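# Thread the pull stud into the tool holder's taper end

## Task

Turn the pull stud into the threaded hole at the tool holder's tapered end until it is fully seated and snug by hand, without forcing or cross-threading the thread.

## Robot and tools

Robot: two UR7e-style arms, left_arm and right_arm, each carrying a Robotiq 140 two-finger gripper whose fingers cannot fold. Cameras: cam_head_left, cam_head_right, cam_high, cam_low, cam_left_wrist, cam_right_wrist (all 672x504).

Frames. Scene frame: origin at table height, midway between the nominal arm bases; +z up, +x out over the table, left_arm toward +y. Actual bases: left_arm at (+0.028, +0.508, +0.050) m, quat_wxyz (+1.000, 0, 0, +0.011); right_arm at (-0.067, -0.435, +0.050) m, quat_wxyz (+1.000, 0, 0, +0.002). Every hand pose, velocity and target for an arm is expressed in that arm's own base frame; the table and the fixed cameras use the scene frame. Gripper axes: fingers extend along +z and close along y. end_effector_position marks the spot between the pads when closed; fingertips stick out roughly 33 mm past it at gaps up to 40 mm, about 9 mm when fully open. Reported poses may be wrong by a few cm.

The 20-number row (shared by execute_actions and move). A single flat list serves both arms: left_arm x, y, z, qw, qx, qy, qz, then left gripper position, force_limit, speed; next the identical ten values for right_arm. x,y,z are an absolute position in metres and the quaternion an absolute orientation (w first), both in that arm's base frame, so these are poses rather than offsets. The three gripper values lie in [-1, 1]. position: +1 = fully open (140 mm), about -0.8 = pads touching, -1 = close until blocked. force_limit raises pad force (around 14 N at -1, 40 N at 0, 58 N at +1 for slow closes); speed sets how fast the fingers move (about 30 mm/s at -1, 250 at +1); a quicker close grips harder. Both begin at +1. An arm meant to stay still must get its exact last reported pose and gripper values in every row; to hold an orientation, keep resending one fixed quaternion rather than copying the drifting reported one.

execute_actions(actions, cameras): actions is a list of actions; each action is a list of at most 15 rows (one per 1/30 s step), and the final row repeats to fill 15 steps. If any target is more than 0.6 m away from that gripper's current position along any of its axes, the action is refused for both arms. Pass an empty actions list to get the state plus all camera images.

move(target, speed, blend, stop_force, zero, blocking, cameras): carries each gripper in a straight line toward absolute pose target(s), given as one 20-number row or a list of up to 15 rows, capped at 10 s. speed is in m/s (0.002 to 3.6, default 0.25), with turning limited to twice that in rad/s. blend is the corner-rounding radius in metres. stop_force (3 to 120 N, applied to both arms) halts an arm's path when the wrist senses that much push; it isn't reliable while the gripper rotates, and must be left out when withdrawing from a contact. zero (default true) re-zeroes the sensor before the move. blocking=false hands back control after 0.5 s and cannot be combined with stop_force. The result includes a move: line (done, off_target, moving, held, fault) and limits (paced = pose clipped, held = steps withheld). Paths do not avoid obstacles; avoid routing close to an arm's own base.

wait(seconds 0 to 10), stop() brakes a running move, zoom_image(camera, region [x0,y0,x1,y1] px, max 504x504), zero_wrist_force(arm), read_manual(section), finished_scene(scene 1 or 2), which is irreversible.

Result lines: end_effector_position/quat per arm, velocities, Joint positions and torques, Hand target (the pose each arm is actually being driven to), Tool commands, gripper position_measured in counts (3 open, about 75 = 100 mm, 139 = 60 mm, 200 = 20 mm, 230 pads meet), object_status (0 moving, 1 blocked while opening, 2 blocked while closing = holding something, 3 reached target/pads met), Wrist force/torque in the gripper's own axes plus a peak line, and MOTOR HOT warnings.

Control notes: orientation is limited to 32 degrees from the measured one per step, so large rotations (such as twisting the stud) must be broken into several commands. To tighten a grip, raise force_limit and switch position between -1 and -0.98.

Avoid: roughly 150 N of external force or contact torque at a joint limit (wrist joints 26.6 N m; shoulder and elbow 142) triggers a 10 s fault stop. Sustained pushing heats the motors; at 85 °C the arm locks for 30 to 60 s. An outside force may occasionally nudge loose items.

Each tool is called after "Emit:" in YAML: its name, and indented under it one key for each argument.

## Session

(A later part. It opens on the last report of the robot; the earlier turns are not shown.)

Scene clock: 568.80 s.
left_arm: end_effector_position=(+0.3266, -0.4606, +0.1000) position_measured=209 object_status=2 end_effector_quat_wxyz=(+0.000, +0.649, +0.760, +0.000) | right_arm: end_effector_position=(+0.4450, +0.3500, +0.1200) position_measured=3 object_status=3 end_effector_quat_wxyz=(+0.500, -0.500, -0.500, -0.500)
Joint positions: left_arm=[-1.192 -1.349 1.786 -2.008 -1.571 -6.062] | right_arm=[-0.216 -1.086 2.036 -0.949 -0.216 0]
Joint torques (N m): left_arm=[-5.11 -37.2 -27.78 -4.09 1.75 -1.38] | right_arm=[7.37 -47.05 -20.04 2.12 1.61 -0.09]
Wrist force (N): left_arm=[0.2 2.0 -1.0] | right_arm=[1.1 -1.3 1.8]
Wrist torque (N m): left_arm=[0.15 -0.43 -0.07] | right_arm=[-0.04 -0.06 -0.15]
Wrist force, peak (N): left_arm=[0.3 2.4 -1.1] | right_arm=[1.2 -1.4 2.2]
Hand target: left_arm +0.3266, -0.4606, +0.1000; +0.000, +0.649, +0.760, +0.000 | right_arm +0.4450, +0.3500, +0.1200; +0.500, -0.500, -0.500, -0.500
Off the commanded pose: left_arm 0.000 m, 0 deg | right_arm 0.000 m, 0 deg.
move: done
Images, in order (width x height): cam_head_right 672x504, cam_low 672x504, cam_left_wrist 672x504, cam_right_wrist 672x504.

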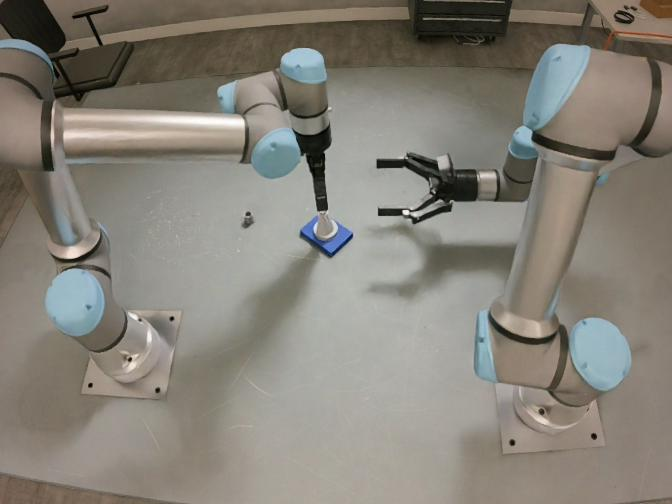

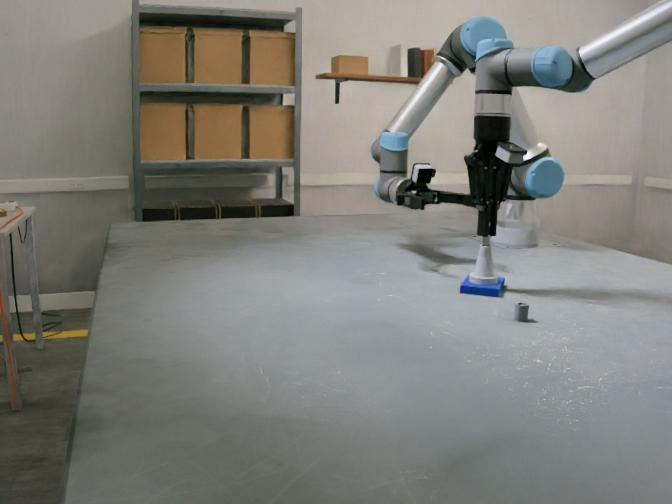

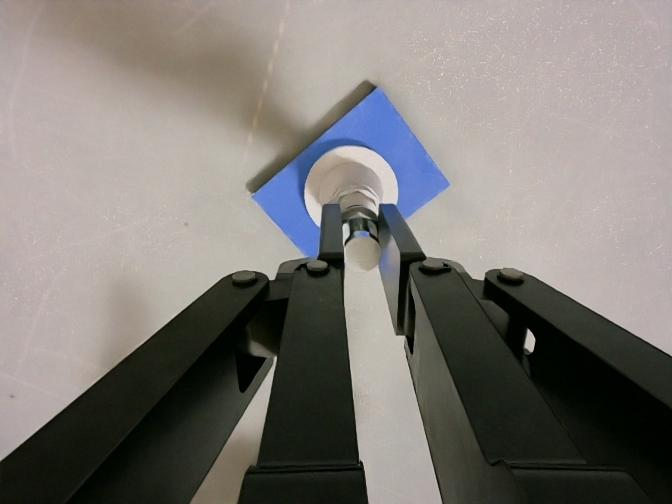

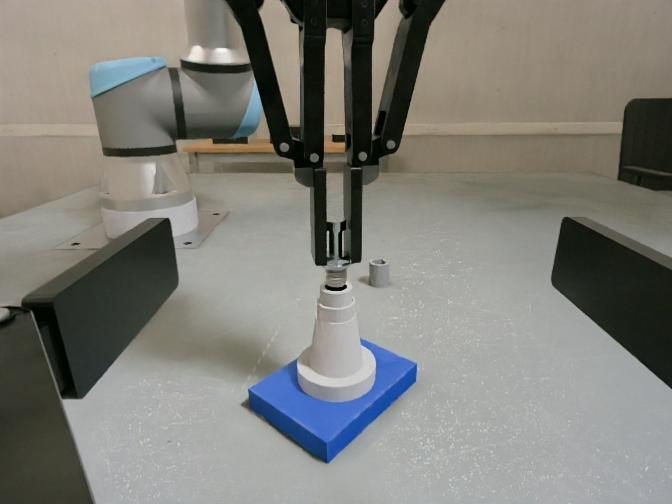

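Emit:
move:
  target: [0.3266,-0.4612,0.088,0,-0.6494,-0.7604,0,-1,1,-1,0.445,0.35,0.12,0.5,-0.5,-0.5,-0.5,1,1,1]
  speed: 0.004
  stop_force: 4
  cameras: ["cam_right_wrist","cam_low"]

Emit:
zoom_image:
  camera: "cam_right_wrist"
  region: [280, 200, 390, 310]

Emit:
zoom_image:
  camera: "cam_low"
  region: [470, 220, 500, 250]

Scene clock: 581.57 s.
left_arm: end_effector_position=(+0.3266, -0.4608, +0.0965) position_measured=209 object_status=2 end_effector_quat_wxyz=(+0.000, +0.649, +0.760, +0.000) | right_arm: end_effector_position=(+0.4450, +0.3500, +0.1200) position_measured=3 object_status=3 end_effector_quat_wxyz=(+0.500, -0.500, -0.500, -0.500)
Joint positions: left_arm=[-1.192 -1.345 1.79 -2.017 -1.571 -6.062] | right_arm=[-0.216 -1.086 2.036 -0.949 -0.216 0]
Joint torques (N m): left_arm=[2.22 -40.11 -26.64 1.15 1.77 -0.39] | right_arm=[5.58 -46.67 -20.56 2.24 1.2 -0.05]
Wrist force (N): left_arm=[-3.2 2.9 -6.9] | right_arm=[1.0 -1.3 1.9]
Wrist torque (N m): left_arm=[0.13 -0.43 -0.07] | right_arm=[-0.03 -0.03 -0.16]
Wrist force, peak (N): left_arm=[-3.9 3.1 -9.5] | right_arm=[1.3 -1.4 2.1]
Hand target: left_arm +0.3266, -0.4608, +0.0965; +0.000, +0.649, +0.760, +0.000 | right_arm +0.4450, +0.3500, +0.1200; +0.500, -0.500, -0.500, -0.500
Off the commanded pose: left_arm 0.009 m, 0 deg | right_arm 0.000 m, 0 deg.
move: contact (left_arm)
Images, in order (width x height): cam_low 672x504, cam_right_wrist 672x504.

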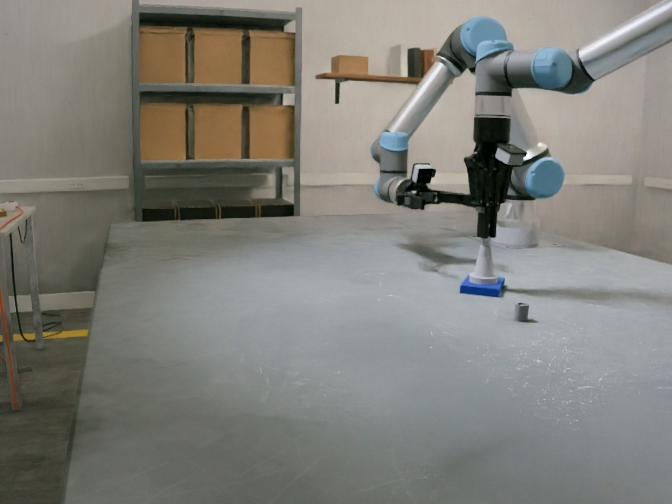

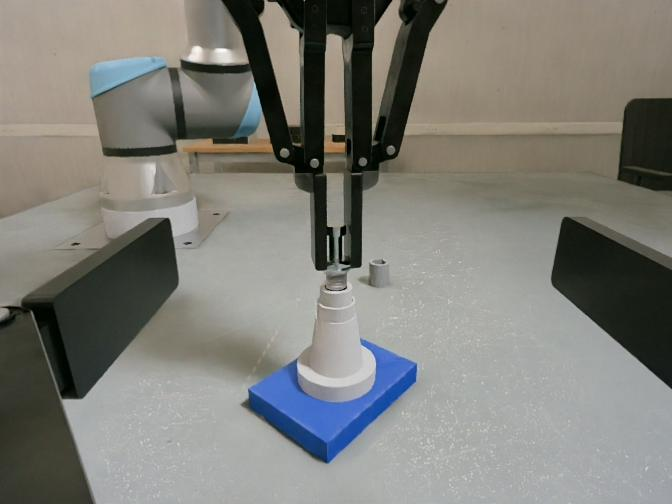

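Scaled by 4.582 from the camera's 672x504 image, which has a finer 960x720 frame.

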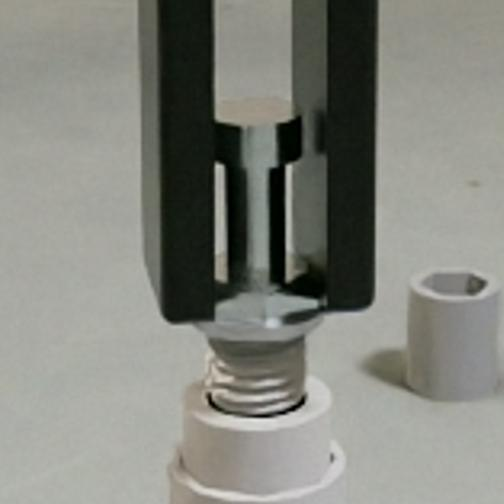

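Scaled by 16.800 from the camera's 672x504 image, which has a finer 960x720 frame.

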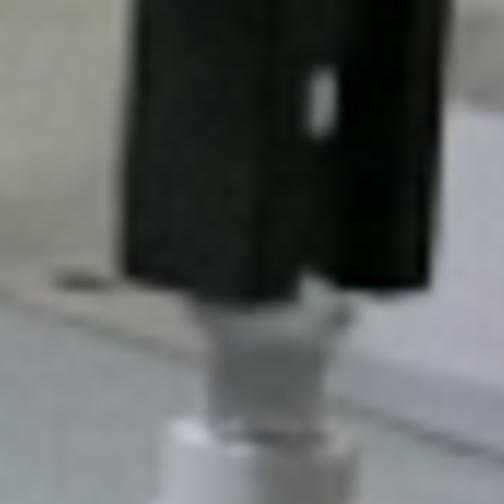

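Emit:
move:
  target: [0.3268,-0.4614,0.0975,0,-0.6494,-0.7604,0,-1,1,-1,0.445,0.35,0.12,0.5,-0.5,-0.5,-0.5,1,1,1]
  speed: 0.02

Emit:
move:
  target: [0.3268,-0.4614,0.09,0,-0.6494,-0.7604,0,-1,1,-1,0.445,0.35,0.12,0.5,-0.5,-0.5,-0.5,1,1,1]
  speed: 0.003
  stop_force: 4

Scene clock: 590.07 s.
left_arm: end_effector_position=(+0.3268, -0.4614, +0.0975) position_measured=209 object_status=2 end_effector_quat_wxyz=(+0.000, +0.649, +0.760, +0.000) | right_arm: end_effector_position=(+0.4450, +0.3500, +0.1200) position_measured=3 object_status=3 end_effector_quat_wxyz=(+0.500, -0.500, -0.500, -0.500)
Joint positions: left_arm=[-1.192 -1.344 1.787 -2.013 -1.571 -6.062] | right_arm=[-0.216 -1.086 2.036 -0.949 -0.216 0]
Joint torques (N m): left_arm=[-6.41 -25.29 -27.51 -0.87 1.92 -1.79] | right_arm=[4.83 -46.55 -21.55 2.07 0.95 -0.19]
Wrist force (N): left_arm=[0.0 2.0 -1.1] | right_arm=[1.3 -1.1 1.8]
Wrist torque (N m): left_arm=[0.15 -0.38 -0.08] | right_arm=[0.00 -0.10 -0.16]
Wrist force, peak (N): left_arm=[-3.4 3.1 -6.8] | right_arm=[1.3 -1.5 1.9]
Hand target: left_arm +0.3268, -0.4614, +0.0975; +0.000, +0.649, +0.760, +0.000 | right_arm +0.4450, +0.3500, +0.1200; +0.500, -0.500, -0.500, -0.500
Off the commanded pose: left_arm 0.000 m, 0 deg | right_arm 0.000 m, 0 deg.
move: done

Scene clock: 591.23 s.
left_arm: end_effector_position=(+0.3268, -0.4614, +0.0958) position_measured=209 object_status=2 end_effector_quat_wxyz=(+0.000, +0.649, +0.760, +0.000) | right_arm: end_effector_position=(+0.4450, +0.3500, +0.1200) position_measured=3 object_status=3 end_effector_quat_wxyz=(+0.500, -0.500, -0.500, -0.500)
Joint positions: left_arm=[-1.193 -1.343 1.79 -2.018 -1.571 -6.062] | right_arm=[-0.216 -1.086 2.036 -0.949 -0.216 0]
Joint torques (N m): left_arm=[-6.44 -38.74 -26.76 1.06 0.44 -1.76] | right_arm=[4.09 -45.57 -20.96 2.11 0.94 -0.21]
Wrist force (N): left_arm=[-1.6 5.1 -7.0] | right_arm=[1.2 -1.3 1.8]
Wrist torque (N m): left_arm=[0.09 -0.47 -0.06] | right_arm=[-0.03 -0.08 -0.16]
Wrist force, peak (N): left_arm=[-1.5 5.1 -7.7] | right_arm=[1.3 -1.4 2.0]
Hand target: left_arm +0.3268, -0.4614, +0.0958; +0.000, +0.649, +0.760, +0.000 | right_arm +0.4450, +0.3500, +0.1200; +0.500, -0.500, -0.500, -0.500
Off the commanded pose: left_arm 0.006 m, 0 deg | right_arm 0.000 m, 0 deg.
move: contact (left_arm)

Emit:
move:
  target: [0.3273,-0.4616,0.0975,0,-0.6494,-0.7604,0,-1,1,-1,0.445,0.35,0.12,0.5,-0.5,-0.5,-0.5,1,1,1]
  speed: 0.02

Emit:
move:
  target: [0.3273,-0.4616,0.09,0,-0.6494,-0.7604,0,-1,1,-1,0.445,0.35,0.12,0.5,-0.5,-0.5,-0.5,1,1,1]
  speed: 0.003
  stop_force: 4

Scene clock: 597.30 s.
left_arm: end_effector_position=(+0.3273, -0.4616, +0.0975) position_measured=209 object_status=2 end_effector_quat_wxyz=(+0.000, +0.649, +0.760, +0.000) | right_arm: end_effector_position=(+0.4450, +0.3500, +0.1200) position_measured=3 object_status=3 end_effector_quat_wxyz=(+0.500, -0.500, -0.500, -0.500)
Joint positions: left_arm=[-1.192 -1.343 1.786 -2.013 -1.571 -6.061] | right_arm=[-0.216 -1.086 2.036 -0.949 -0.216 0]
Joint torques (N m): left_arm=[8.43 -43.15 -26.95 -1.12 -0.38 1.88] | right_arm=[3.31 -44.89 -21.07 2.19 0.63 -0.34]
Wrist force (N): left_arm=[-0.1 1.9 -0.9] | right_arm=[1.2 -1.3 2.1]
Wrist torque (N m): left_arm=[0.13 -0.35 -0.15] | right_arm=[-0.03 -0.07 -0.16]
Wrist force, peak (N): left_arm=[-1.7 4.8 -6.9] | right_arm=[1.1 -1.3 2.2]
Hand target: left_arm +0.3273, -0.4616, +0.0975; +0.000, +0.649, +0.760, +0.000 | right_arm +0.4450, +0.3500, +0.1200; +0.500, -0.500, -0.500, -0.500
Off the commanded pose: left_arm 0.000 m, 0 deg | right_arm 0.000 m, 0 deg.
move: done

Scene clock: 598.20 s.
left_arm: end_effector_position=(+0.3273, -0.4616, +0.0966) position_measured=209 object_status=2 end_effector_quat_wxyz=(+0.000, +0.649, +0.760, +0.000) | right_arm: end_effector_position=(+0.4450, +0.3500, +0.1200) position_measured=3 object_status=3 end_effector_quat_wxyz=(+0.500, -0.500, -0.500, -0.500)
Joint positions: left_arm=[-1.192 -1.342 1.787 -2.016 -1.571 -6.061] | right_arm=[-0.216 -1.086 2.036 -0.949 -0.216 0]
Joint torques (N m): left_arm=[8.88 -37.4 -27.58 -0.01 0.92 1.49] | right_arm=[3.55 -45.59 -20.11 2.1 0.55 -0.06]
Wrist force (N): left_arm=[1.9 1.1 -10.1] | right_arm=[1.1 -1.1 1.8]
Wrist torque (N m): left_arm=[0.12 -0.37 -0.17] | right_arm=[0.00 -0.05 -0.16]
Wrist force, peak (N): left_arm=[2.3 1.0 -11.2] | right_arm=[1.2 -1.3 2.0]
Hand target: left_arm +0.3273, -0.4616, +0.0966; +0.000, +0.649, +0.760, +0.000 | right_arm +0.4450, +0.3500, +0.1200; +0.500, -0.500, -0.500, -0.500
Off the commanded pose: left_arm 0.007 m, 0 deg | right_arm 0.000 m, 0 deg.
move: contact (left_arm)

Emit:
move:
  target: [0.3270,-0.4613,0.0975,0,-0.6494,-0.7604,0,-1,1,-1,0.445,0.35,0.12,0.5,-0.5,-0.5,-0.5,1,1,1]
  speed: 0.02

Emit:
move:
  target: [0.3270,-0.4613,0.09,0,-0.6494,-0.7604,0,-1,1,-1,0.445,0.35,0.12,0.5,-0.5,-0.5,-0.5,1,1,1]
  speed: 0.003
  stop_force: 4

Scene clock: 605.80 s.
left_arm: end_effector_position=(+0.3270, -0.4613, +0.0975) position_measured=209 object_status=2 end_effector_quat_wxyz=(+0.000, +0.649, +0.760, +0.000) | right_arm: end_effector_position=(+0.4450, +0.3500, +0.1200) position_measured=3 object_status=3 end_effector_quat_wxyz=(+0.500, -0.500, -0.500, -0.500)
Joint positions: left_arm=[-1.192 -1.344 1.787 -2.013 -1.571 -6.062] | right_arm=[-0.216 -1.086 2.036 -0.949 -0.216 0]
Joint torques (N m): left_arm=[-6.65 -41.63 -30.42 -0.71 2 -1.78] | right_arm=[1.61 -45.23 -21.45 2.29 0.42 -0.01]
Wrist force (N): left_arm=[0.1 1.9 -1.2] | right_arm=[1.0 -1.1 1.7]
Wrist torque (N m): left_arm=[0.12 -0.39 -0.14] | right_arm=[0.00 -0.02 -0.16]
Wrist force, peak (N): left_arm=[2.1 1.0 -9.6] | right_arm=[1.2 -1.5 2.1]
Hand target: left_arm +0.3270, -0.4613, +0.0975; +0.000, +0.649, +0.760, +0.000 | right_arm +0.4450, +0.3500, +0.1200; +0.500, -0.500, -0.500, -0.500
Off the commanded pose: left_arm 0.000 m, 0 deg | right_arm 0.000 m, 0 deg.
move: done

Scene clock: 606.97 s.
left_arm: end_effector_position=(+0.3270, -0.4613, +0.0957) position_measured=209 object_status=2 end_effector_quat_wxyz=(+0.000, +0.649, +0.760, +0.000) | right_arm: end_effector_position=(+0.4450, +0.3500, +0.1200) position_measured=3 object_status=3 end_effector_quat_wxyz=(+0.500, -0.500, -0.500, -0.500)
Joint positions: left_arm=[-1.192 -1.342 1.79 -2.018 -1.571 -6.062] | right_arm=[-0.216 -1.086 2.036 -0.949 -0.216 0]
Joint torques (N m): left_arm=[-6.41 -37.21 -26.3 1.02 1.68 -1.77] | right_arm=[1.22 -44.05 -20.15 2.17 0.19 -0.01]
Wrist force (N): left_arm=[-1.6 2.7 -9.9] | right_arm=[1.2 -1.3 1.9]
Wrist torque (N m): left_arm=[0.10 -0.39 -0.13] | right_arm=[-0.04 -0.08 -0.16]
Wrist force, peak (N): left_arm=[-1.1 3.0 -10.1] | right_arm=[1.3 -1.5 1.9]
Hand target: left_arm +0.3270, -0.4613, +0.0958; +0.000, +0.649, +0.760, +0.000 | right_arm +0.4450, +0.3500, +0.1200; +0.500, -0.500, -0.500, -0.500
Off the commanded pose: left_arm 0.006 m, 0 deg | right_arm 0.000 m, 0 deg.
move: contact (left_arm)

Emit:
move:
  target: [0.3270,-0.4613,0.0958,0,0.9426,0.3338,0,-1,1,-1,0.445,0.35,0.12,0.5,-0.5,-0.5,-0.5,1,1,1]
  speed: 0.4

Emit:
move:
  target: [0.3270,-0.4613,0.0958,0,0.9833,-0.1822,0,-1,1,-1,0.445,0.35,0.12,0.5,-0.5,-0.5,-0.5,1,1,1]
  speed: 0.4

Scene clock: 615.40 s.
left_arm: end_effector_position=(+0.3270, -0.4613, +0.0958) position_measured=209 object_status=2 end_effector_quat_wxyz=(+0.000, +0.943, +0.334, +0.000) | right_arm: end_effector_position=(+0.4450, +0.3500, +0.1200) position_measured=3 object_status=3 end_effector_quat_wxyz=(+0.500, -0.500, -0.500, -0.500)
Joint positions: left_arm=[-1.192 -1.343 1.79 -2.018 -1.571 -5.015] | right_arm=[-0.216 -1.086 2.036 -0.949 -0.216 0]
Joint torques (N m): left_arm=[6.07 -25.49 -31.28 -1.24 -0.54 1.74] | right_arm=[-0.38 -44.21 -20.55 2.14 -0.03 -0.07]
Wrist force (N): left_arm=[0.1 1.5 -0.4] | right_arm=[1.3 -1.3 1.9]
Wrist torque (N m): left_arm=[0.15 -0.45 -0.08] | right_arm=[-0.03 -0.09 -0.15]
Wrist force, peak (N): left_arm=[-1.1 2.9 -9.5] | right_arm=[1.4 -1.3 2.1]
Hand target: left_arm +0.3270, -0.4613, +0.0958; +0.000, +0.943, +0.334, +0.000 | right_arm +0.4450, +0.3500, +0.1200; +0.500, -0.500, -0.500, -0.500
Off the commanded pose: left_arm 0.000 m, 0 deg | right_arm 0.000 m, 0 deg.
move: done

Scene clock: 617.27 s.
left_arm: end_effector_position=(+0.3270, -0.4613, +0.0958) position_measured=209 object_status=2 end_effector_quat_wxyz=(+0.000, +0.983, -0.182, +0.000) | right_arm: end_effector_position=(+0.4450, +0.3500, +0.1200) position_measured=3 object_status=3 end_effector_quat_wxyz=(+0.500, -0.500, -0.500, -0.500)
Joint positions: left_arm=[-1.192 -1.343 1.79 -2.018 -1.571 -3.968] | right_arm=[-0.216 -1.086 2.036 -0.949 -0.216 0]
Joint torques (N m): left_arm=[9.28 -32.39 -36.32 -2.41 -0.76 1.78] | right_arm=[-0.54 -43.84 -21.23 2.13 -0.16 -0.02]
Wrist force (N): left_arm=[0.2 2.4 12.7] | right_arm=[1.2 -1.4 1.8]
Wrist torque (N m): left_arm=[0.16 -0.42 -0.05] | right_arm=[-0.06 -0.08 -0.16]
Wrist force, peak (N): left_arm=[0.5 2.7 13.3] | right_arm=[1.3 -1.6 1.9]
Hand target: left_arm +0.3270, -0.4613, +0.0958; +0.000, +0.983, -0.182, +0.000 | right_arm +0.4450, +0.3500, +0.1200; +0.500, -0.500, -0.500, -0.500
Off the commanded pose: left_arm 0.000 m, 0 deg | right_arm 0.000 m, 0 deg.
move: done

Emit:
move:
  target: [0.3270,-0.4613,0.0952,0,0.7604,-0.6494,0,-1,1,-1,0.445,0.35,0.12,0.5,-0.5,-0.5,-0.5,1,1,1]
  speed: 0.4

Emit:
move:
  target: [0.3270,-0.4613,0.09487,0,0.3338,-0.9426,0,-1,1,-1,0.445,0.35,0.12,0.5,-0.5,-0.5,-0.5,1,1,1]
  speed: 0.4

Scene clock: 625.50 s.
left_arm: end_effector_position=(+0.3270, -0.4613, +0.0952) position_measured=209 object_status=2 end_effector_quat_wxyz=(+0.000, +0.761, -0.649, +0.000) | right_arm: end_effector_position=(+0.4450, +0.3500, +0.1200) position_measured=3 object_status=3 end_effector_quat_wxyz=(+0.500, -0.500, -0.500, -0.500)
Joint positions: left_arm=[-1.192 -1.342 1.791 -2.019 -1.571 -2.92] | right_arm=[-0.216 -1.086 2.036 -0.949 -0.216 0]
Joint torques (N m): left_arm=[9.6 -25.7 -30.97 -3.24 -0.82 1.7] | right_arm=[-2.51 -43.69 -20.73 2.18 -0.51 -0.04]
Wrist force (N): left_arm=[0.4 2.3 0.1] | right_arm=[0.9 -1.3 2.0]
Wrist torque (N m): left_arm=[0.11 -0.41 -0.07] | right_arm=[-0.04 -0.02 -0.16]
Wrist force, peak (N): left_arm=[-0.1 4.5 14.0] | right_arm=[1.2 -1.6 1.9]
Hand target: left_arm +0.3270, -0.4613, +0.0952; +0.000, +0.760, -0.649, +0.000 | right_arm +0.4450, +0.3500, +0.1200; +0.500, -0.500, -0.500, -0.500
Off the commanded pose: left_arm 0.000 m, 0 deg | right_arm 0.000 m, 0 deg.
move: done

Scene clock: 627.37 s.
left_arm: end_effector_position=(+0.3270, -0.4613, +0.0949) position_measured=209 object_status=2 end_effector_quat_wxyz=(+0.000, -0.334, +0.943, +0.000) | right_arm: end_effector_position=(+0.4450, +0.3500, +0.1200) position_measured=3 object_status=3 end_effector_quat_wxyz=(+0.500, -0.500, -0.500, -0.500)
Joint positions: left_arm=[-1.192 -1.342 1.791 -2.02 -1.571 -1.873] | right_arm=[-0.216 -1.086 2.036 -0.949 -0.216 0]
Joint torques (N m): left_arm=[9.82 -27.86 -32.49 -2.63 -0.87 1.76] | right_arm=[-3.07 -43.45 -21.18 2.24 -0.55 -0.08]
Wrist force (N): left_arm=[1.1 1.0 4.5] | right_arm=[1.3 -1.2 1.5]
Wrist torque (N m): left_arm=[0.22 -0.45 -0.05] | right_arm=[-0.02 -0.10 -0.16]
Wrist force, peak (N): left_arm=[1.7 0.3 9.3] | right_arm=[1.3 -1.3 2.1]
Hand target: left_arm +0.3270, -0.4613, +0.0949; +0.000, -0.334, +0.943, +0.000 | right_arm +0.4450, +0.3500, +0.1200; +0.500, -0.500, -0.500, -0.500
Off the commanded pose: left_arm 0.000 m, 0 deg | right_arm 0.000 m, 0 deg.
move: done

Emit:
move:
  target:
    - [0.3270,-0.4613,0.0942,0,-0.4305,-0.9026,0,-1,1,-1,0.445,0.35,0.12,0.5,-0.5,-0.5,-0.5,1,1,1]
    - [0.3270,-0.4613,0.0937,0,-0.9426,-0.3338,0,-1,1,-1,0.445,0.35,0.12,0.5,-0.5,-0.5,-0.5,1,1,1]
  speed: 0.5
  blend: [0.001,0]

Emit:
move:
  target:
    - [0.3270,-0.4613,0.0932,0,0.9026,-0.4305,0,-1,1,-1,0.445,0.35,0.12,0.5,-0.5,-0.5,-0.5,1,1,1]
    - [0.3270,-0.4613,0.0927,0,0.3338,-0.9426,0,-1,1,-1,0.445,0.35,0.12,0.5,-0.5,-0.5,-0.5,1,1,1]
  speed: 0.5
  blend: [0.001,0]

Emit:
move:
  target:
    - [0.3270,-0.4613,0.0922,0,-0.4305,-0.9026,0,-1,1,-1,0.445,0.35,0.12,0.5,-0.5,-0.5,-0.5,1,1,1]
  speed: 0.5
  cameras: ["cam_right_wrist"]

Emit:
zoom_image:
  camera: "cam_right_wrist"
  region: [280, 200, 390, 310]

Scene clock: 646.10 s.
left_arm: end_effector_position=(+0.3270, -0.4613, +0.0937) position_measured=209 object_status=2 end_effector_quat_wxyz=(+0.000, +0.943, +0.334, +0.000) | right_arm: end_effector_position=(+0.4450, +0.3500, +0.1200) position_measured=3 object_status=3 end_effector_quat_wxyz=(+0.500, -0.500, -0.500, -0.500)
Joint positions: left_arm=[-1.192 -1.34 1.793 -2.023 -1.571 1.268] | right_arm=[-0.216 -1.086 2.036 -0.949 -0.216 0]
Joint torques (N m): left_arm=[4.89 -27.72 -33.21 -1.57 -0.74 1.79] | right_arm=[-5.73 -42.09 -20.87 2.17 -1.26 -0.19]
Wrist force (N): left_arm=[-0.2 -0.2 2.9] | right_arm=[1.0 -1.2 1.8]
Wrist torque (N m): left_arm=[0.32 -0.42 -0.06] | right_arm=[-0.01 -0.03 -0.16]
Wrist force, peak (N): left_arm=[1.5 -2.6 8.5] | right_arm=[1.4 -1.5 2.1]
Hand target: left_arm +0.3270, -0.4613, +0.0937; +0.000, +0.943, +0.334, +0.000 | right_arm +0.4450, +0.3500, +0.1200; +0.500, -0.500, -0.500, -0.500
Off the commanded pose: left_arm 0.000 m, 0 deg | right_arm 0.000 m, 0 deg.
move: done

Scene clock: 649.83 s.
left_arm: end_effector_position=(+0.3270, -0.4613, +0.0927) position_measured=209 object_status=2 end_effector_quat_wxyz=(+0.000, -0.334, +0.943, +0.000) | right_arm: end_effector_position=(+0.4450, +0.3500, +0.1200) position_measured=3 object_status=3 end_effector_quat_wxyz=(+0.500, -0.500, -0.500, -0.500)
Joint positions: left_arm=[-1.192 -1.339 1.794 -2.026 -1.571 4.41] | right_arm=[-0.216 -1.086 2.036 -0.949 -0.216 0]
Joint torques (N m): left_arm=[6.06 -31.46 -35.1 -0.81 -0.64 1.67] | right_arm=[-6.55 -41.45 -21.33 2.1 -1.31 -0.09]
Wrist force (N): left_arm=[2.1 -0.1 12.7] | right_arm=[1.1 -1.4 1.9]
Wrist torque (N m): left_arm=[0.30 -0.53 -0.05] | right_arm=[-0.05 -0.06 -0.16]
Wrist force, peak (N): left_arm=[1.8 -0.5 13.7] | right_arm=[1.4 -1.5 1.9]
Hand target: left_arm +0.3270, -0.4613, +0.0927; +0.000, -0.334, +0.943, +0.000 | right_arm +0.4450, +0.3500, +0.1200; +0.500, -0.500, -0.500, -0.500
Off the commanded pose: left_arm 0.000 m, 0 deg | right_arm 0.000 m, 0 deg.
move: done

Scene clock: 652.00 s.
left_arm: end_effector_position=(+0.3270, -0.4613, +0.0922) position_measured=209 object_status=2 end_effector_quat_wxyz=(+0.000, +0.430, +0.903, +0.000) | right_arm: end_effector_position=(+0.4450, +0.3500, +0.1200) position_measured=3 object_status=3 end_effector_quat_wxyz=(+0.500, -0.500, -0.500, -0.500)
Joint positions: left_arm=[-1.192 -1.339 1.795 -2.027 -1.571 5.981] | right_arm=[-0.216 -1.086 2.036 -0.949 -0.216 0]
Joint torques (N m): left_arm=[7.45 -33.6 -37.59 -2.62 0.76 1.74] | right_arm=[-7.38 -41.32 -21.18 2.24 -1.47 -0.08]
Wrist force (N): left_arm=[0.6 -2.2 15.0] | right_arm=[1.0 -1.2 1.8]
Wrist torque (N m): left_arm=[0.35 -0.46 -0.05] | right_arm=[-0.02 -0.03 -0.16]
Wrist force, peak (N): left_arm=[0.7 -4.5 20.4] | right_arm=[1.1 -1.4 2.1]
Hand target: left_arm +0.3270, -0.4613, +0.0922; +0.000, +0.430, +0.903, +0.000 | right_arm +0.4450, +0.3500, +0.1200; +0.500, -0.500, -0.500, -0.500
Off the commanded pose: left_arm 0.000 m, 0 deg | right_arm 0.000 m, 0 deg.
move: done
Images, in order (width x height): cam_right_wrist 672x504.

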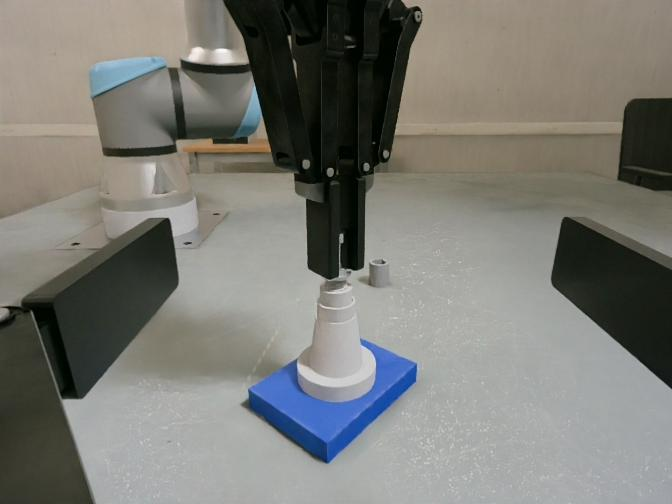

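Scaled by 4.582 from the camera's 672x504 image, which has a finer 960x720 frame.

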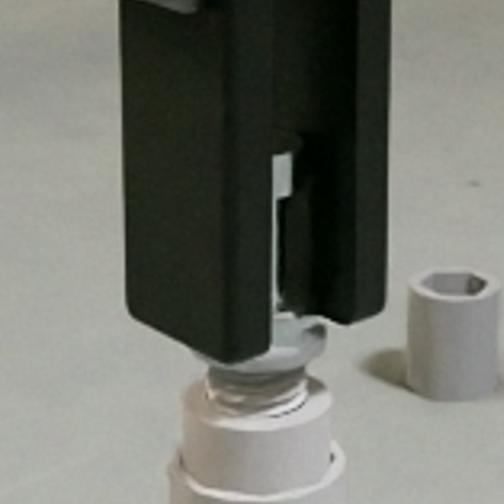

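Emit:
move:
  target:
    - [0.3270,-0.4613,0.0918,0,-0.4305,-0.9026,0,-1,1,-1,0.445,0.35,0.12,0.5,-0.5,-0.5,-0.5,1,1,1]
    - [0.3270,-0.4613,0.0919,0,-0.4305,-0.9026,0,-0.32,1,-1,0.445,0.35,0.12,0.5,-0.5,-0.5,-0.5,1,1,1]
  speed: 0.05

Emit:
move:
  target:
    - [0.3270,-0.4613,0.0925,0,0.3338,-0.9426,0,-0.32,1,-1,0.445,0.35,0.12,0.5,-0.5,-0.5,-0.5,1,1,1]
    - [0.3270,-0.4613,0.0925,0,0.9026,-0.4305,0,-0.32,1,-1,0.445,0.35,0.12,0.5,-0.5,-0.5,-0.5,1,1,1]
    - [0.3270,-0.4613,0.0925,0,0.9426,0.3338,0,-0.32,1,-1,0.445,0.35,0.12,0.5,-0.5,-0.5,-0.5,1,1,1]
    - [0.3270,-0.4613,0.0925,0,0.4305,0.9026,0,-0.32,1,-1,0.445,0.35,0.12,0.5,-0.5,-0.5,-0.5,1,1,1]
    - [0.3270,-0.4613,0.0925,0,-0.3338,0.9426,0,-0.32,1,-1,0.445,0.35,0.12,0.5,-0.5,-0.5,-0.5,1,1,1]
    - [0.3270,-0.4613,0.0925,0,-0.9026,0.4305,0,-0.32,1,-1,0.445,0.35,0.12,0.5,-0.5,-0.5,-0.5,1,1,1]
    - [0.3270,-0.4613,0.0925,0,-0.8241,-0.5664,0,-0.32,1,-1,0.445,0.35,0.12,0.5,-0.5,-0.5,-0.5,1,1,1]
  speed: 0.8
  blend: [0.01,0.01,0.01,0.01,0.01,0.01,0]
  cameras: ["cam_right_wrist","cam_left_wrist"]

Emit:
zoom_image:
  camera: "cam_right_wrist"
  region: [280, 200, 390, 310]

Emit:
zoom_image:
  camera: "cam_left_wrist"
  region: [300, 170, 420, 290]

Scene clock: 677.47 s.
left_arm: end_effector_position=(+0.3270, -0.4613, +0.0919) position_measured=169 object_status=0 end_effector_quat_wxyz=(+0.000, +0.430, +0.903, +0.000) | right_arm: end_effector_position=(+0.4450, +0.3500, +0.1200) position_measured=3 object_status=3 end_effector_quat_wxyz=(+0.500, -0.500, -0.500, -0.500)
Joint positions: left_arm=[-1.192 -1.338 1.795 -2.028 -1.571 5.981] | right_arm=[-0.216 -1.086 2.036 -0.949 -0.216 0]
Joint torques (N m): left_arm=[-3.97 -39.23 -30.95 -0.3 -0.76 1.18] | right_arm=[-7.03 -40.11 -21.31 2.19 -1.9 -0.09]
Wrist force (N): left_arm=[0.1 1.6 -1.5] | right_arm=[1.0 -1.3 1.8]
Wrist torque (N m): left_arm=[0.07 -0.41 -0.09] | right_arm=[-0.05 -0.04 -0.16]
Wrist force, peak (N): left_arm=[0.4 -2.5 15.5] | right_arm=[1.3 -1.4 2.1]
Hand target: left_arm +0.3270, -0.4613, +0.0919; +0.000, +0.430, +0.903, +0.000 | right_arm +0.4450, +0.3500, +0.1200; +0.500, -0.500, -0.500, -0.500
Off the commanded pose: left_arm 0.000 m, 0 deg | right_arm 0.000 m, 0 deg.
move: done

Scene clock: 685.37 s.
left_arm: end_effector_position=(+0.3270, -0.4613, +0.0925) position_measured=169 object_status=3 end_effector_quat_wxyz=(+0.000, +0.824, +0.566, +0.000) | right_arm: end_effector_position=(+0.4450, +0.3500, +0.1200) position_measured=3 object_status=3 end_effector_quat_wxyz=(+0.500, -0.500, -0.500, -0.500)
Joint positions: left_arm=[-1.192 -1.339 1.795 -2.026 -1.571 -5.538] | right_arm=[-0.216 -1.086 2.036 -0.949 -0.216 0]
Joint torques (N m): left_arm=[-1.87 -42.7 -16.13 -0.24 0.05 -1.62] | right_arm=[-7.25 -39.07 -21.05 2.1 -1.82 0.11]
Wrist force (N): left_arm=[0.0 2.0 -1.4] | right_arm=[1.3 -1.3 2.0]
Wrist torque (N m): left_arm=[0.15 -0.40 -0.27] | right_arm=[-0.05 -0.10 -0.16]
Wrist force, peak (N): left_arm=[0.3 2.4 -1.9] | right_arm=[1.1 -1.3 2.2]
Hand target: left_arm +0.3270, -0.4613, +0.0925; +0.000, +0.824, +0.566, +0.000 | right_arm +0.4450, +0.3500, +0.1200; +0.500, -0.500, -0.500, -0.500
Off the commanded pose: left_arm 0.000 m, 0 deg | right_arm 0.000 m, 0 deg.
move: done
Images, in order (width x height): cam_left_wrist 672x504, cam_right_wrist 672x504.

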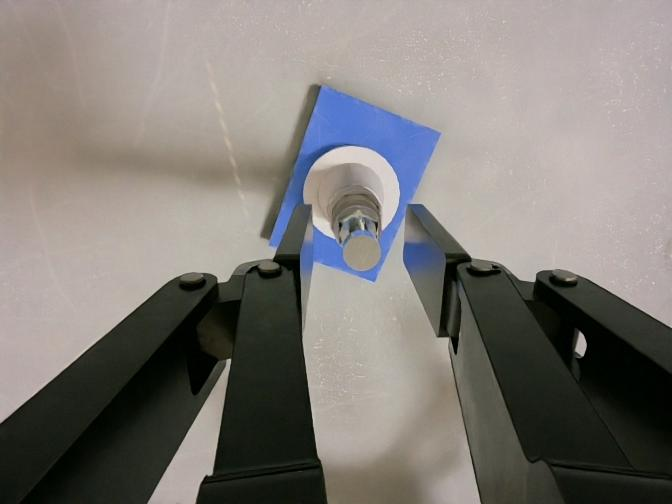

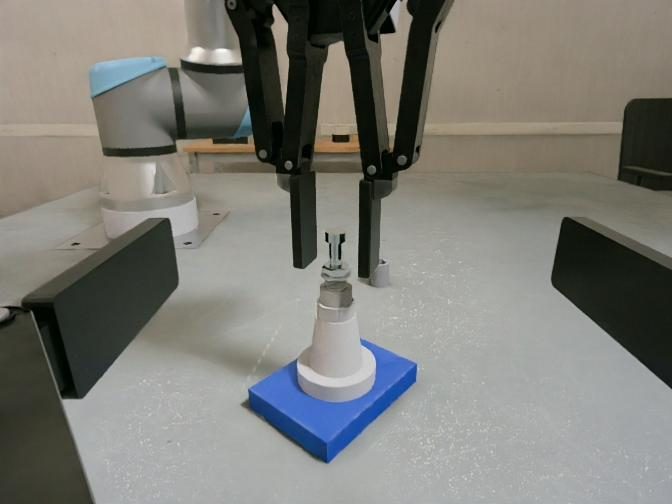

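Scaled by 4.582 from the camera's 672x504 image, which has a finer 960x720 frame.

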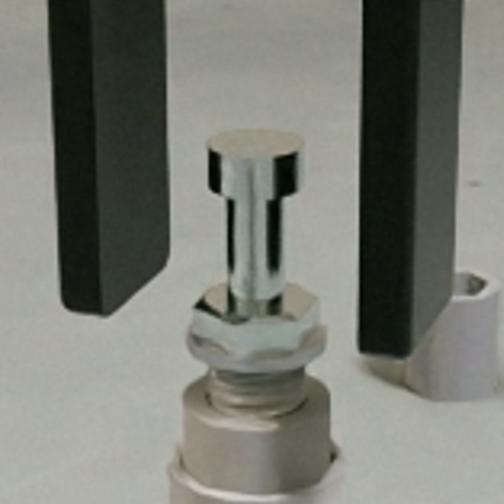

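Scaled by 4.200 from the camera's 672x504 image, which has a finer 960x720 frame.

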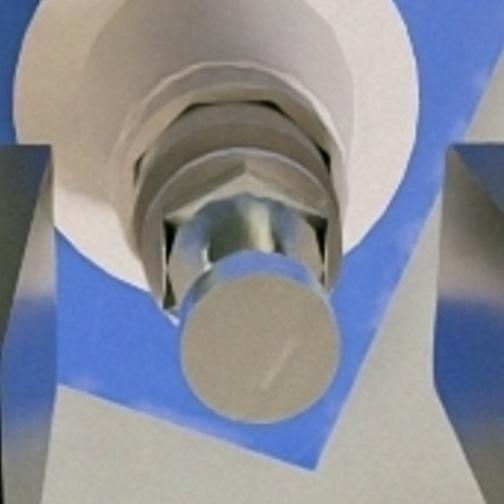

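Emit:
move:
  target:
    - [0.3270,-0.4613,0.0922,0,-0.8241,-0.5664,0,-1,1,-1,0.445,0.35,0.12,0.5,-0.5,-0.5,-0.5,1,1,1]

Emit:
wait:
  seconds: 1

Emit:
move:
  target:
    - [0.3270,-0.4613,0.0917,0,0.9833,-0.1822,0,-1,1,-1,0.445,0.35,0.12,0.5,-0.5,-0.5,-0.5,1,1,1]
    - [0.3270,-0.4613,0.0912,0,0.5664,-0.8241,0,-1,1,-1,0.445,0.35,0.12,0.5,-0.5,-0.5,-0.5,1,1,1]
    - [0.3270,-0.4613,0.0907,0,-0.1822,-0.9833,0,-1,1,-1,0.445,0.35,0.12,0.5,-0.5,-0.5,-0.5,1,1,1]
  speed: 0.5
  blend: [0.001,0.001,0]

Emit:
move:
  target:
    - [0.3270,-0.4613,0.0901,0,-0.8241,-0.5664,0,-1,1,-1,0.445,0.35,0.12,0.5,-0.5,-0.5,-0.5,1,1,1]
    - [0.3270,-0.4613,0.0896,0,-0.9833,0.1822,0,-1,1,-1,0.445,0.35,0.12,0.5,-0.5,-0.5,-0.5,1,1,1]
  speed: 0.5
  blend: [0.001,0]

Emit:
move:
  target:
    - [0.3270,-0.4613,0.0891,0,0.5664,-0.8241,0,-1,1,-1,0.445,0.35,0.12,0.5,-0.5,-0.5,-0.5,1,1,1]
    - [0.3270,-0.4613,0.0886,0,-0.1822,-0.9833,0,-1,1,-1,0.445,0.35,0.12,0.5,-0.5,-0.5,-0.5,1,1,1]
  speed: 0.5
  blend: [0.001,0]
  cameras: ["cam_right_wrist"]

Emit:
zoom_image:
  camera: "cam_right_wrist"
  region: [280, 200, 390, 310]

Scene clock: 704.30 s.
left_arm: end_effector_position=(+0.3270, -0.4613, +0.0922) position_measured=209 object_status=0 end_effector_quat_wxyz=(+0.000, +0.824, +0.566, +0.000) | right_arm: end_effector_position=(+0.4450, +0.3500, +0.1200) position_measured=3 object_status=3 end_effector_quat_wxyz=(+0.500, -0.500, -0.500, -0.500)
Joint positions: left_arm=[-1.192 -1.339 1.795 -2.027 -1.571 -5.538] | right_arm=[-0.216 -1.086 2.036 -0.949 -0.216 0]
Joint torques (N m): left_arm=[7.37 -24.57 -17.93 -5.24 0.05 -1.28] | right_arm=[-6.69 -37.73 -20.5 2.29 -1.78 0.06]
Wrist force (N): left_arm=[2.8 -4.6 -12.3] | right_arm=[1.1 -1.2 1.8]
Wrist torque (N m): left_arm=[0.36 -0.45 -0.25] | right_arm=[-0.01 -0.06 -0.16]
Wrist force, peak (N): left_arm=[2.6 -4.8 -12.5] | right_arm=[1.4 -1.3 2.2]
Hand target: left_arm +0.3270, -0.4613, +0.0922; +0.000, +0.824, +0.566, +0.000 | right_arm +0.4450, +0.3500, +0.1200; +0.500, -0.500, -0.500, -0.500
Off the commanded pose: left_arm 0.000 m, 0 deg | right_arm 0.000 m, 0 deg.
move: done

Scene clock: 705.30 s.
left_arm: end_effector_position=(+0.3270, -0.4613, +0.0922) position_measured=209 object_status=2 end_effector_quat_wxyz=(+0.000, +0.824, +0.566, +0.000) | right_arm: end_effector_position=(+0.4450, +0.3500, +0.1200) position_measured=3 object_status=3 end_effector_quat_wxyz=(+0.500, -0.500, -0.500, -0.500)
Joint positions: left_arm=[-1.192 -1.339 1.795 -2.027 -1.571 -5.538] | right_arm=[-0.216 -1.086 2.036 -0.949 -0.216 0]
Joint torques (N m): left_arm=[7.97 -23.87 -19.31 -4.69 2.6 -0.85] | right_arm=[-6.08 -38.41 -20.98 2.11 -1.78 0.01]
Wrist force (N): left_arm=[2.3 -4.8 -12.7] | right_arm=[1.2 -1.1 1.9]
Wrist torque (N m): left_arm=[0.32 -0.35 -0.25] | right_arm=[0.01 -0.07 -0.15]
Wrist force, peak (N): left_arm=[2.6 -4.9 -12.8] | right_arm=[1.3 -1.1 2.2]
Hand target: left_arm +0.3270, -0.4613, +0.0922; +0.000, +0.824, +0.566, +0.000 | right_arm +0.4450, +0.3500, +0.1200; +0.500, -0.500, -0.500, -0.500
Tool commands: left_gripper/position=-1.0 left_gripper/force_limit=+1.0 left_gripper/speed=-1.0 right_gripper/position=+1.0 right_gripper/force_limit=+1.0 right_gripper/speed=+1.0
Off the commanded pose: left_arm 0.000 m, 0 deg | right_arm 0.000 m, 0 deg.
wait: 1.00 s; at rest by 0.17 s

Scene clock: 710.60 s.
left_arm: end_effector_position=(+0.3270, -0.4613, +0.0907) position_measured=209 object_status=2 end_effector_quat_wxyz=(+0.000, +0.182, +0.983, +0.000) | right_arm: end_effector_position=(+0.4450, +0.3500, +0.1200) position_measured=3 object_status=3 end_effector_quat_wxyz=(+0.500, -0.500, -0.500, -0.500)
Joint positions: left_arm=[-1.192 -1.337 1.797 -2.031 -1.571 -0.826] | right_arm=[-0.216 -1.086 2.036 -0.949 -0.216 0]
Joint torques (N m): left_arm=[4.75 -26.35 -31.53 -0.89 -1.15 1.8] | right_arm=[-7.23 -37.68 -20.59 1.98 -1.8 0.01]
Wrist force (N): left_arm=[0.6 2.6 0.8] | right_arm=[1.1 -1.2 1.7]
Wrist torque (N m): left_arm=[0.13 -0.32 -0.06] | right_arm=[-0.01 -0.05 -0.16]
Wrist force, peak (N): left_arm=[0.7 -6.4 -15.5] | right_arm=[1.4 -1.3 2.1]
Hand target: left_arm +0.3270, -0.4613, +0.0907; +0.000, +0.182, +0.983, +0.000 | right_arm +0.4450, +0.3500, +0.1200; +0.500, -0.500, -0.500, -0.500
Off the commanded pose: left_arm 0.000 m, 0 deg | right_arm 0.000 m, 0 deg.
move: done

Scene clock: 714.33 s.
left_arm: end_effector_position=(+0.3270, -0.4613, +0.0896) position_measured=209 object_status=2 end_effector_quat_wxyz=(+0.000, +0.983, -0.182, +0.000) | right_arm: end_effector_position=(+0.4450, +0.3500, +0.1200) position_measured=3 object_status=3 end_effector_quat_wxyz=(+0.500, -0.500, -0.500, -0.500)
Joint positions: left_arm=[-1.192 -1.336 1.799 -2.034 -1.571 2.316] | right_arm=[-0.216 -1.086 2.036 -0.949 -0.216 0]
Joint torques (N m): left_arm=[5.92 -28.68 -32.05 -0.91 0.3 1.69] | right_arm=[-7.26 -36.68 -20.87 2.03 -1.84 -0.03]
Wrist force (N): left_arm=[-0.3 6.0 4.7] | right_arm=[1.2 -1.5 1.9]
Wrist torque (N m): left_arm=[0.13 -0.35 -0.05] | right_arm=[-0.08 -0.07 -0.15]
Wrist force, peak (N): left_arm=[-0.4 6.4 6.0] | right_arm=[1.4 -1.3 2.1]
Hand target: left_arm +0.3270, -0.4613, +0.0896; +0.000, +0.983, -0.182, +0.000 | right_arm +0.4450, +0.3500, +0.1200; +0.500, -0.500, -0.500, -0.500
Off the commanded pose: left_arm 0.000 m, 0 deg | right_arm 0.000 m, 0 deg.
move: done

Scene clock: 718.07 s.
left_arm: end_effector_position=(+0.3270, -0.4613, +0.0886) position_measured=209 object_status=2 end_effector_quat_wxyz=(+0.000, +0.182, +0.983, +0.000) | right_arm: end_effector_position=(+0.4450, +0.3500, +0.1200) position_measured=3 object_status=3 end_effector_quat_wxyz=(+0.500, -0.500, -0.500, -0.500)
Joint positions: left_arm=[-1.192 -1.335 1.8 -2.036 -1.571 5.457] | right_arm=[-0.216 -1.086 2.036 -0.949 -0.216 0]
Joint torques (N m): left_arm=[5.01 -30.71 -35.97 -1.43 -0.65 1.75] | right_arm=[-7.92 -36.34 -21.43 2.18 -1.79 -0.05]
Wrist force (N): left_arm=[0.9 2.2 9.8] | right_arm=[1.4 -1.2 2.0]
Wrist torque (N m): left_arm=[0.29 -0.33 -0.04] | right_arm=[-0.02 -0.11 -0.16]
Wrist force, peak (N): left_arm=[1.6 0.9 11.0] | right_arm=[1.3 -1.4 2.0]
Hand target: left_arm +0.3270, -0.4613, +0.0886; +0.000, +0.182, +0.983, +0.000 | right_arm +0.4450, +0.3500, +0.1200; +0.500, -0.500, -0.500, -0.500
Off the commanded pose: left_arm 0.000 m, 0 deg | right_arm 0.000 m, 0 deg.
move: done
Images, in order (width x height): cam_right_wrist 672x504.

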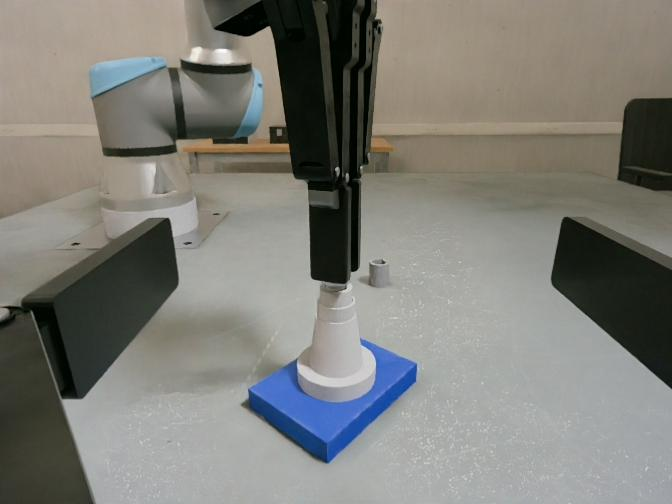

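Scaled by 4.582 from the camera's 672x504 image, which has a finer 960x720 frame.

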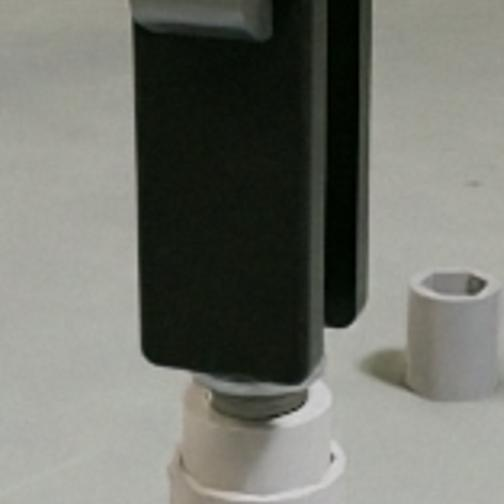

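Emit:
move:
  target:
    - [0.3270,-0.4613,0.0884,0,-0.1822,-0.9833,0,-1,1,-1,0.445,0.35,0.12,0.5,-0.5,-0.5,-0.5,1,1,1]
    - [0.3270,-0.4613,0.0885,0,-0.1822,-0.9833,0,-0.32,1,-1,0.445,0.35,0.12,0.5,-0.5,-0.5,-0.5,1,1,1]
  speed: 0.05

Emit:
move:
  target:
    - [0.3270,-0.4613,0.089,0,0.5664,-0.8241,0,-0.32,1,-1,0.445,0.35,0.12,0.5,-0.5,-0.5,-0.5,1,1,1]
    - [0.3270,-0.4613,0.089,0,0.9833,-0.1822,0,-0.32,1,-1,0.445,0.35,0.12,0.5,-0.5,-0.5,-0.5,1,1,1]
    - [0.3270,-0.4613,0.089,0,0.8241,0.5664,0,-0.32,1,-1,0.445,0.35,0.12,0.5,-0.5,-0.5,-0.5,1,1,1]
    - [0.3270,-0.4613,0.089,0,0.1822,0.9833,0,-0.32,1,-1,0.445,0.35,0.12,0.5,-0.5,-0.5,-0.5,1,1,1]
    - [0.3270,-0.4613,0.089,0,-0.5664,0.8241,0,-0.32,1,-1,0.445,0.35,0.12,0.5,-0.5,-0.5,-0.5,1,1,1]
    - [0.3270,-0.4613,0.089,0,-0.9833,0.1822,0,-0.32,1,-1,0.445,0.35,0.12,0.5,-0.5,-0.5,-0.5,1,1,1]
    - [0.3270,-0.4613,0.089,0,-0.6494,-0.7604,0,-0.32,1,-1,0.445,0.35,0.12,0.5,-0.5,-0.5,-0.5,1,1,1]
  speed: 0.8
  blend: [0.01,0.01,0.01,0.01,0.01,0.01,0]
  cameras: ["cam_right_wrist"]

Emit:
zoom_image:
  camera: "cam_right_wrist"
  region: [280, 200, 390, 310]

Emit:
move:
  target:
    - [0.3270,-0.4613,0.0887,0,-0.6494,-0.7604,0,-1,1,-1,0.445,0.35,0.12,0.5,-0.5,-0.5,-0.5,1,1,1]

Emit:
wait:
  seconds: 1

Emit:
move:
  target:
    - [0.3270,-0.4613,0.0880,0,-0.9426,-0.3338,0,-1,1,-1,0.445,0.35,0.12,0.5,-0.5,-0.5,-0.5,1,1,1]
    - [0.3270,-0.4613,0.0875,0,0.9026,-0.4305,0,-1,1,-1,0.445,0.35,0.12,0.5,-0.5,-0.5,-0.5,1,1,1]
    - [0.3270,-0.4613,0.0870,0,0.3338,-0.9426,0,-1,1,-1,0.445,0.35,0.12,0.5,-0.5,-0.5,-0.5,1,1,1]
  speed: 0.5
  blend: [0.001,0.001,0]
  cameras: ["cam_right_wrist"]

Emit:
zoom_image:
  camera: "cam_right_wrist"
  region: [280, 200, 390, 310]

Scene clock: 739.30 s.
left_arm: end_effector_position=(+0.3270, -0.4613, +0.0885) position_measured=169 object_status=0 end_effector_quat_wxyz=(+0.000, +0.182, +0.983, +0.000) | right_arm: end_effector_position=(+0.4450, +0.3500, +0.1200) position_measured=3 object_status=3 end_effector_quat_wxyz=(+0.500, -0.500, -0.500, -0.500)
Joint positions: left_arm=[-1.192 -1.335 1.8 -2.036 -1.571 5.457] | right_arm=[-0.216 -1.086 2.036 -0.949 -0.216 0]
Joint torques (N m): left_arm=[-5.99 -43.41 -30.02 -0.32 -0.15 1.16] | right_arm=[-7.15 -36.29 -20.07 2.17 -1.87 -0.03]
Wrist force (N): left_arm=[-0.4 2.2 -1.1] | right_arm=[1.3 -1.3 1.8]
Wrist torque (N m): left_arm=[0.19 -0.32 -0.08] | right_arm=[-0.04 -0.09 -0.15]
Wrist force, peak (N): left_arm=[0.8 1.3 10.4] | right_arm=[1.4 -1.4 2.0]
Hand target: left_arm +0.3270, -0.4613, +0.0885; +0.000, +0.182, +0.983, +0.000 | right_arm +0.4450, +0.3500, +0.1200; +0.500, -0.500, -0.500, -0.500
Off the commanded pose: left_arm 0.000 m, 0 deg | right_arm 0.000 m, 0 deg.
move: done

Scene clock: 747.20 s.
left_arm: end_effector_position=(+0.3270, -0.4613, +0.0890) position_measured=169 object_status=3 end_effector_quat_wxyz=(+0.000, +0.650, +0.760, +0.000) | right_arm: end_effector_position=(+0.4450, +0.3500, +0.1200) position_measured=3 object_status=3 end_effector_quat_wxyz=(+0.500, -0.500, -0.500, -0.500)
Joint positions: left_arm=[-1.192 -1.335 1.8 -2.035 -1.571 -6.061] | right_arm=[-0.216 -1.086 2.036 -0.949 -0.216 0]
Joint torques (N m): left_arm=[-2.13 -42.83 -15.83 -0.15 0.01 -1.48] | right_arm=[-7.28 -35.18 -20.95 2.1 -1.87 -0.12]
Wrist force (N): left_arm=[0.0 2.2 -1.5] | right_arm=[1.1 -1.3 1.8]
Wrist torque (N m): left_arm=[0.19 -0.39 -0.28] | right_arm=[-0.03 -0.06 -0.15]
Wrist force, peak (N): left_arm=[0.1 2.8 -1.9] | right_arm=[1.3 -1.4 2.1]
Hand target: left_arm +0.3270, -0.4613, +0.0890; +0.000, +0.649, +0.760, +0.000 | right_arm +0.4450, +0.3500, +0.1200; +0.500, -0.500, -0.500, -0.500
Off the commanded pose: left_arm 0.000 m, 0 deg | right_arm 0.000 m, 0 deg.
move: done
Images, in order (width x height): cam_right_wrist 672x504.

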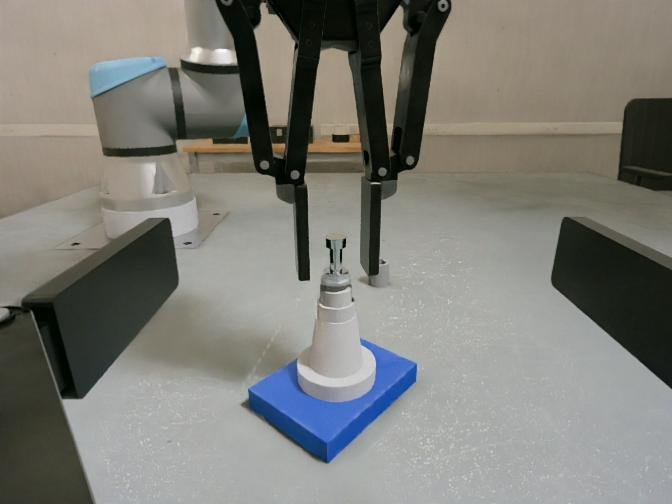

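Scaled by 4.582 from the camera's 672x504 image, which has a finer 960x720 frame.

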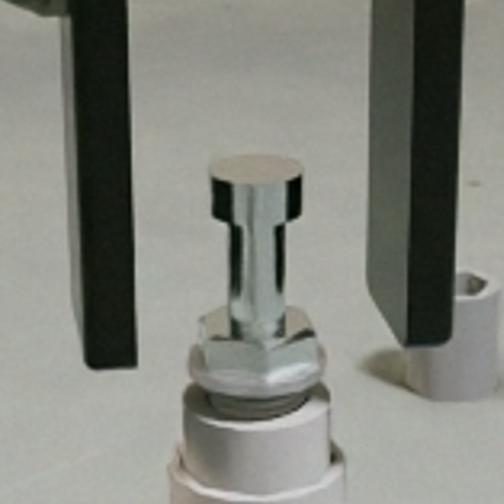

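Scene clock: 748.70 s.
left_arm: end_effector_position=(+0.3270, -0.4613, +0.0887) position_measured=209 object_status=0 end_effector_quat_wxyz=(+0.000, +0.649, +0.760, +0.000) | right_arm: end_effector_position=(+0.4450, +0.3500, +0.1200) position_measured=3 object_status=3 end_effector_quat_wxyz=(+0.500, -0.500, -0.500, -0.500)
Joint positions: left_arm=[-1.192 -1.335 1.8 -2.036 -1.571 -6.062] | right_arm=[-0.216 -1.086 2.036 -0.949 -0.216 0]
Joint torques (N m): left_arm=[9.17 -23.76 -17.81 -5.02 1.14 -1.78] | right_arm=[-7.48 -34.64 -20.69 2.12 -1.87 0.16]
Wrist force (N): left_arm=[4.2 -3.0 -11.9] | right_arm=[1.1 -1.4 1.8]
Wrist torque (N m): left_arm=[0.33 -0.42 -0.26] | right_arm=[-0.06 -0.05 -0.15]
Wrist force, peak (N): left_arm=[4.1 -3.0 -11.9] | right_arm=[1.3 -1.3 2.1]
Hand target: left_arm +0.3270, -0.4613, +0.0887; +0.000, +0.649, +0.760, +0.000 | right_arm +0.4450, +0.3500, +0.1200; +0.500, -0.500, -0.500, -0.500
Off the commanded pose: left_arm 0.000 m, 0 deg | right_arm 0.000 m, 0 deg.
move: done

Scene clock: 749.70 s.
left_arm: end_effector_position=(+0.3270, -0.4613, +0.0887) position_measured=209 object_status=2 end_effector_quat_wxyz=(+0.000, +0.649, +0.760, +0.000) | right_arm: end_effector_position=(+0.4450, +0.3500, +0.1200) position_measured=3 object_status=3 end_effector_quat_wxyz=(+0.500, -0.500, -0.500, -0.500)
Joint positions: left_arm=[-1.192 -1.335 1.8 -2.036 -1.571 -6.062] | right_arm=[-0.216 -1.086 2.036 -0.949 -0.216 0]
Joint torques (N m): left_arm=[9.2 -22.22 -17.97 -4.76 3.32 -1.6] | right_arm=[-6.57 -35.15 -20.29 2.09 -1.77 -0.01]
Wrist force (N): left_arm=[4.1 -2.9 -11.8] | right_arm=[1.2 -1.3 2.0]
Wrist torque (N m): left_arm=[0.36 -0.41 -0.27] | right_arm=[-0.04 -0.07 -0.16]
Wrist force, peak (N): left_arm=[4.2 -3.0 -12.2] | right_arm=[1.4 -1.5 1.9]
Hand target: left_arm +0.3270, -0.4613, +0.0887; +0.000, +0.649, +0.760, +0.000 | right_arm +0.4450, +0.3500, +0.1200; +0.500, -0.500, -0.500, -0.500
Tool commands: left_gripper/position=-1.0 left_gripper/force_limit=+1.0 left_gripper/speed=-1.0 right_gripper/position=+1.0 right_gripper/force_limit=+1.0 right_gripper/speed=+1.0
Off the commanded pose: left_arm 0.000 m, 0 deg | right_arm 0.000 m, 0 deg.
wait: 1.00 s; at rest by 0.17 s

Scene clock: 754.47 s.
left_arm: end_effector_position=(+0.3270, -0.4613, +0.0870) position_measured=209 object_status=2 end_effector_quat_wxyz=(+0.000, -0.334, +0.943, +0.000) | right_arm: end_effector_position=(+0.4450, +0.3500, +0.1200) position_measured=3 object_status=3 end_effector_quat_wxyz=(+0.500, -0.500, -0.500, -0.500)
Joint positions: left_arm=[-1.192 -1.333 1.803 -2.04 -1.571 -1.873] | right_arm=[-0.216 -1.086 2.036 -0.949 -0.216 0]
Joint torques (N m): left_arm=[3.04 -14.53 -26.68 -2.67 -0.88 1.58] | right_arm=[-6.72 -33.32 -21.07 2.21 -1.89 0.07]
Wrist force (N): left_arm=[-3.1 15.9 -24.4] | right_arm=[1.1 -1.3 1.9]
Wrist torque (N m): left_arm=[-0.15 -0.40 -0.06] | right_arm=[-0.03 -0.06 -0.15]
Wrist force, peak (N): left_arm=[-19.0 1.1 -30.5] | right_arm=[1.3 -1.4 2.1]
Hand target: left_arm +0.3270, -0.4613, +0.0870; +0.000, -0.334, +0.943, +0.000 | right_arm +0.4450, +0.3500, +0.1200; +0.500, -0.500, -0.500, -0.500
Off the commanded pose: left_arm 0.000 m, 0 deg | right_arm 0.000 m, 0 deg.
move: done
Images, in order (width x height): cam_right_wrist 672x504.

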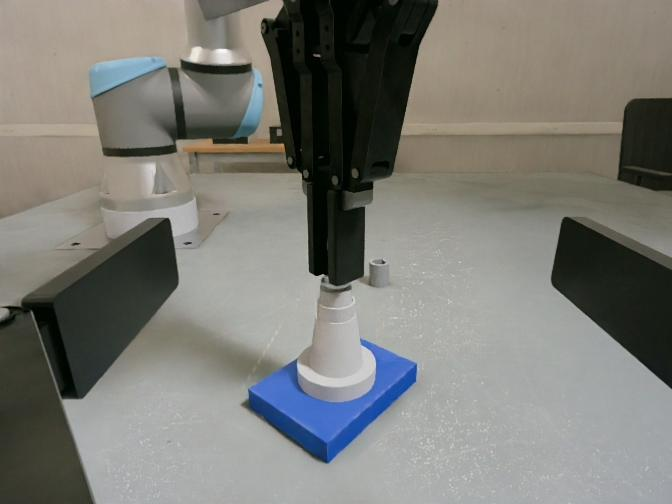

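Scaled by 4.582 from the camera's 672x504 image, which has a finer 960x720 frame.

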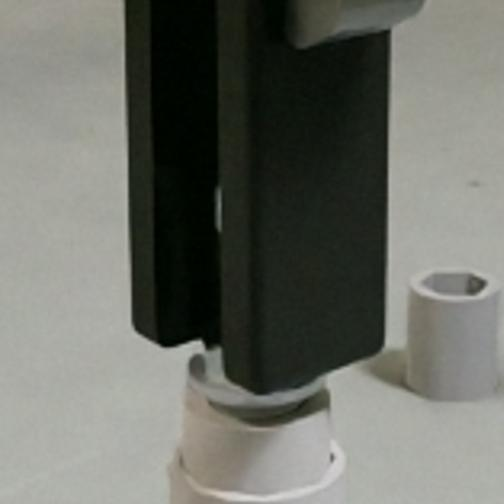

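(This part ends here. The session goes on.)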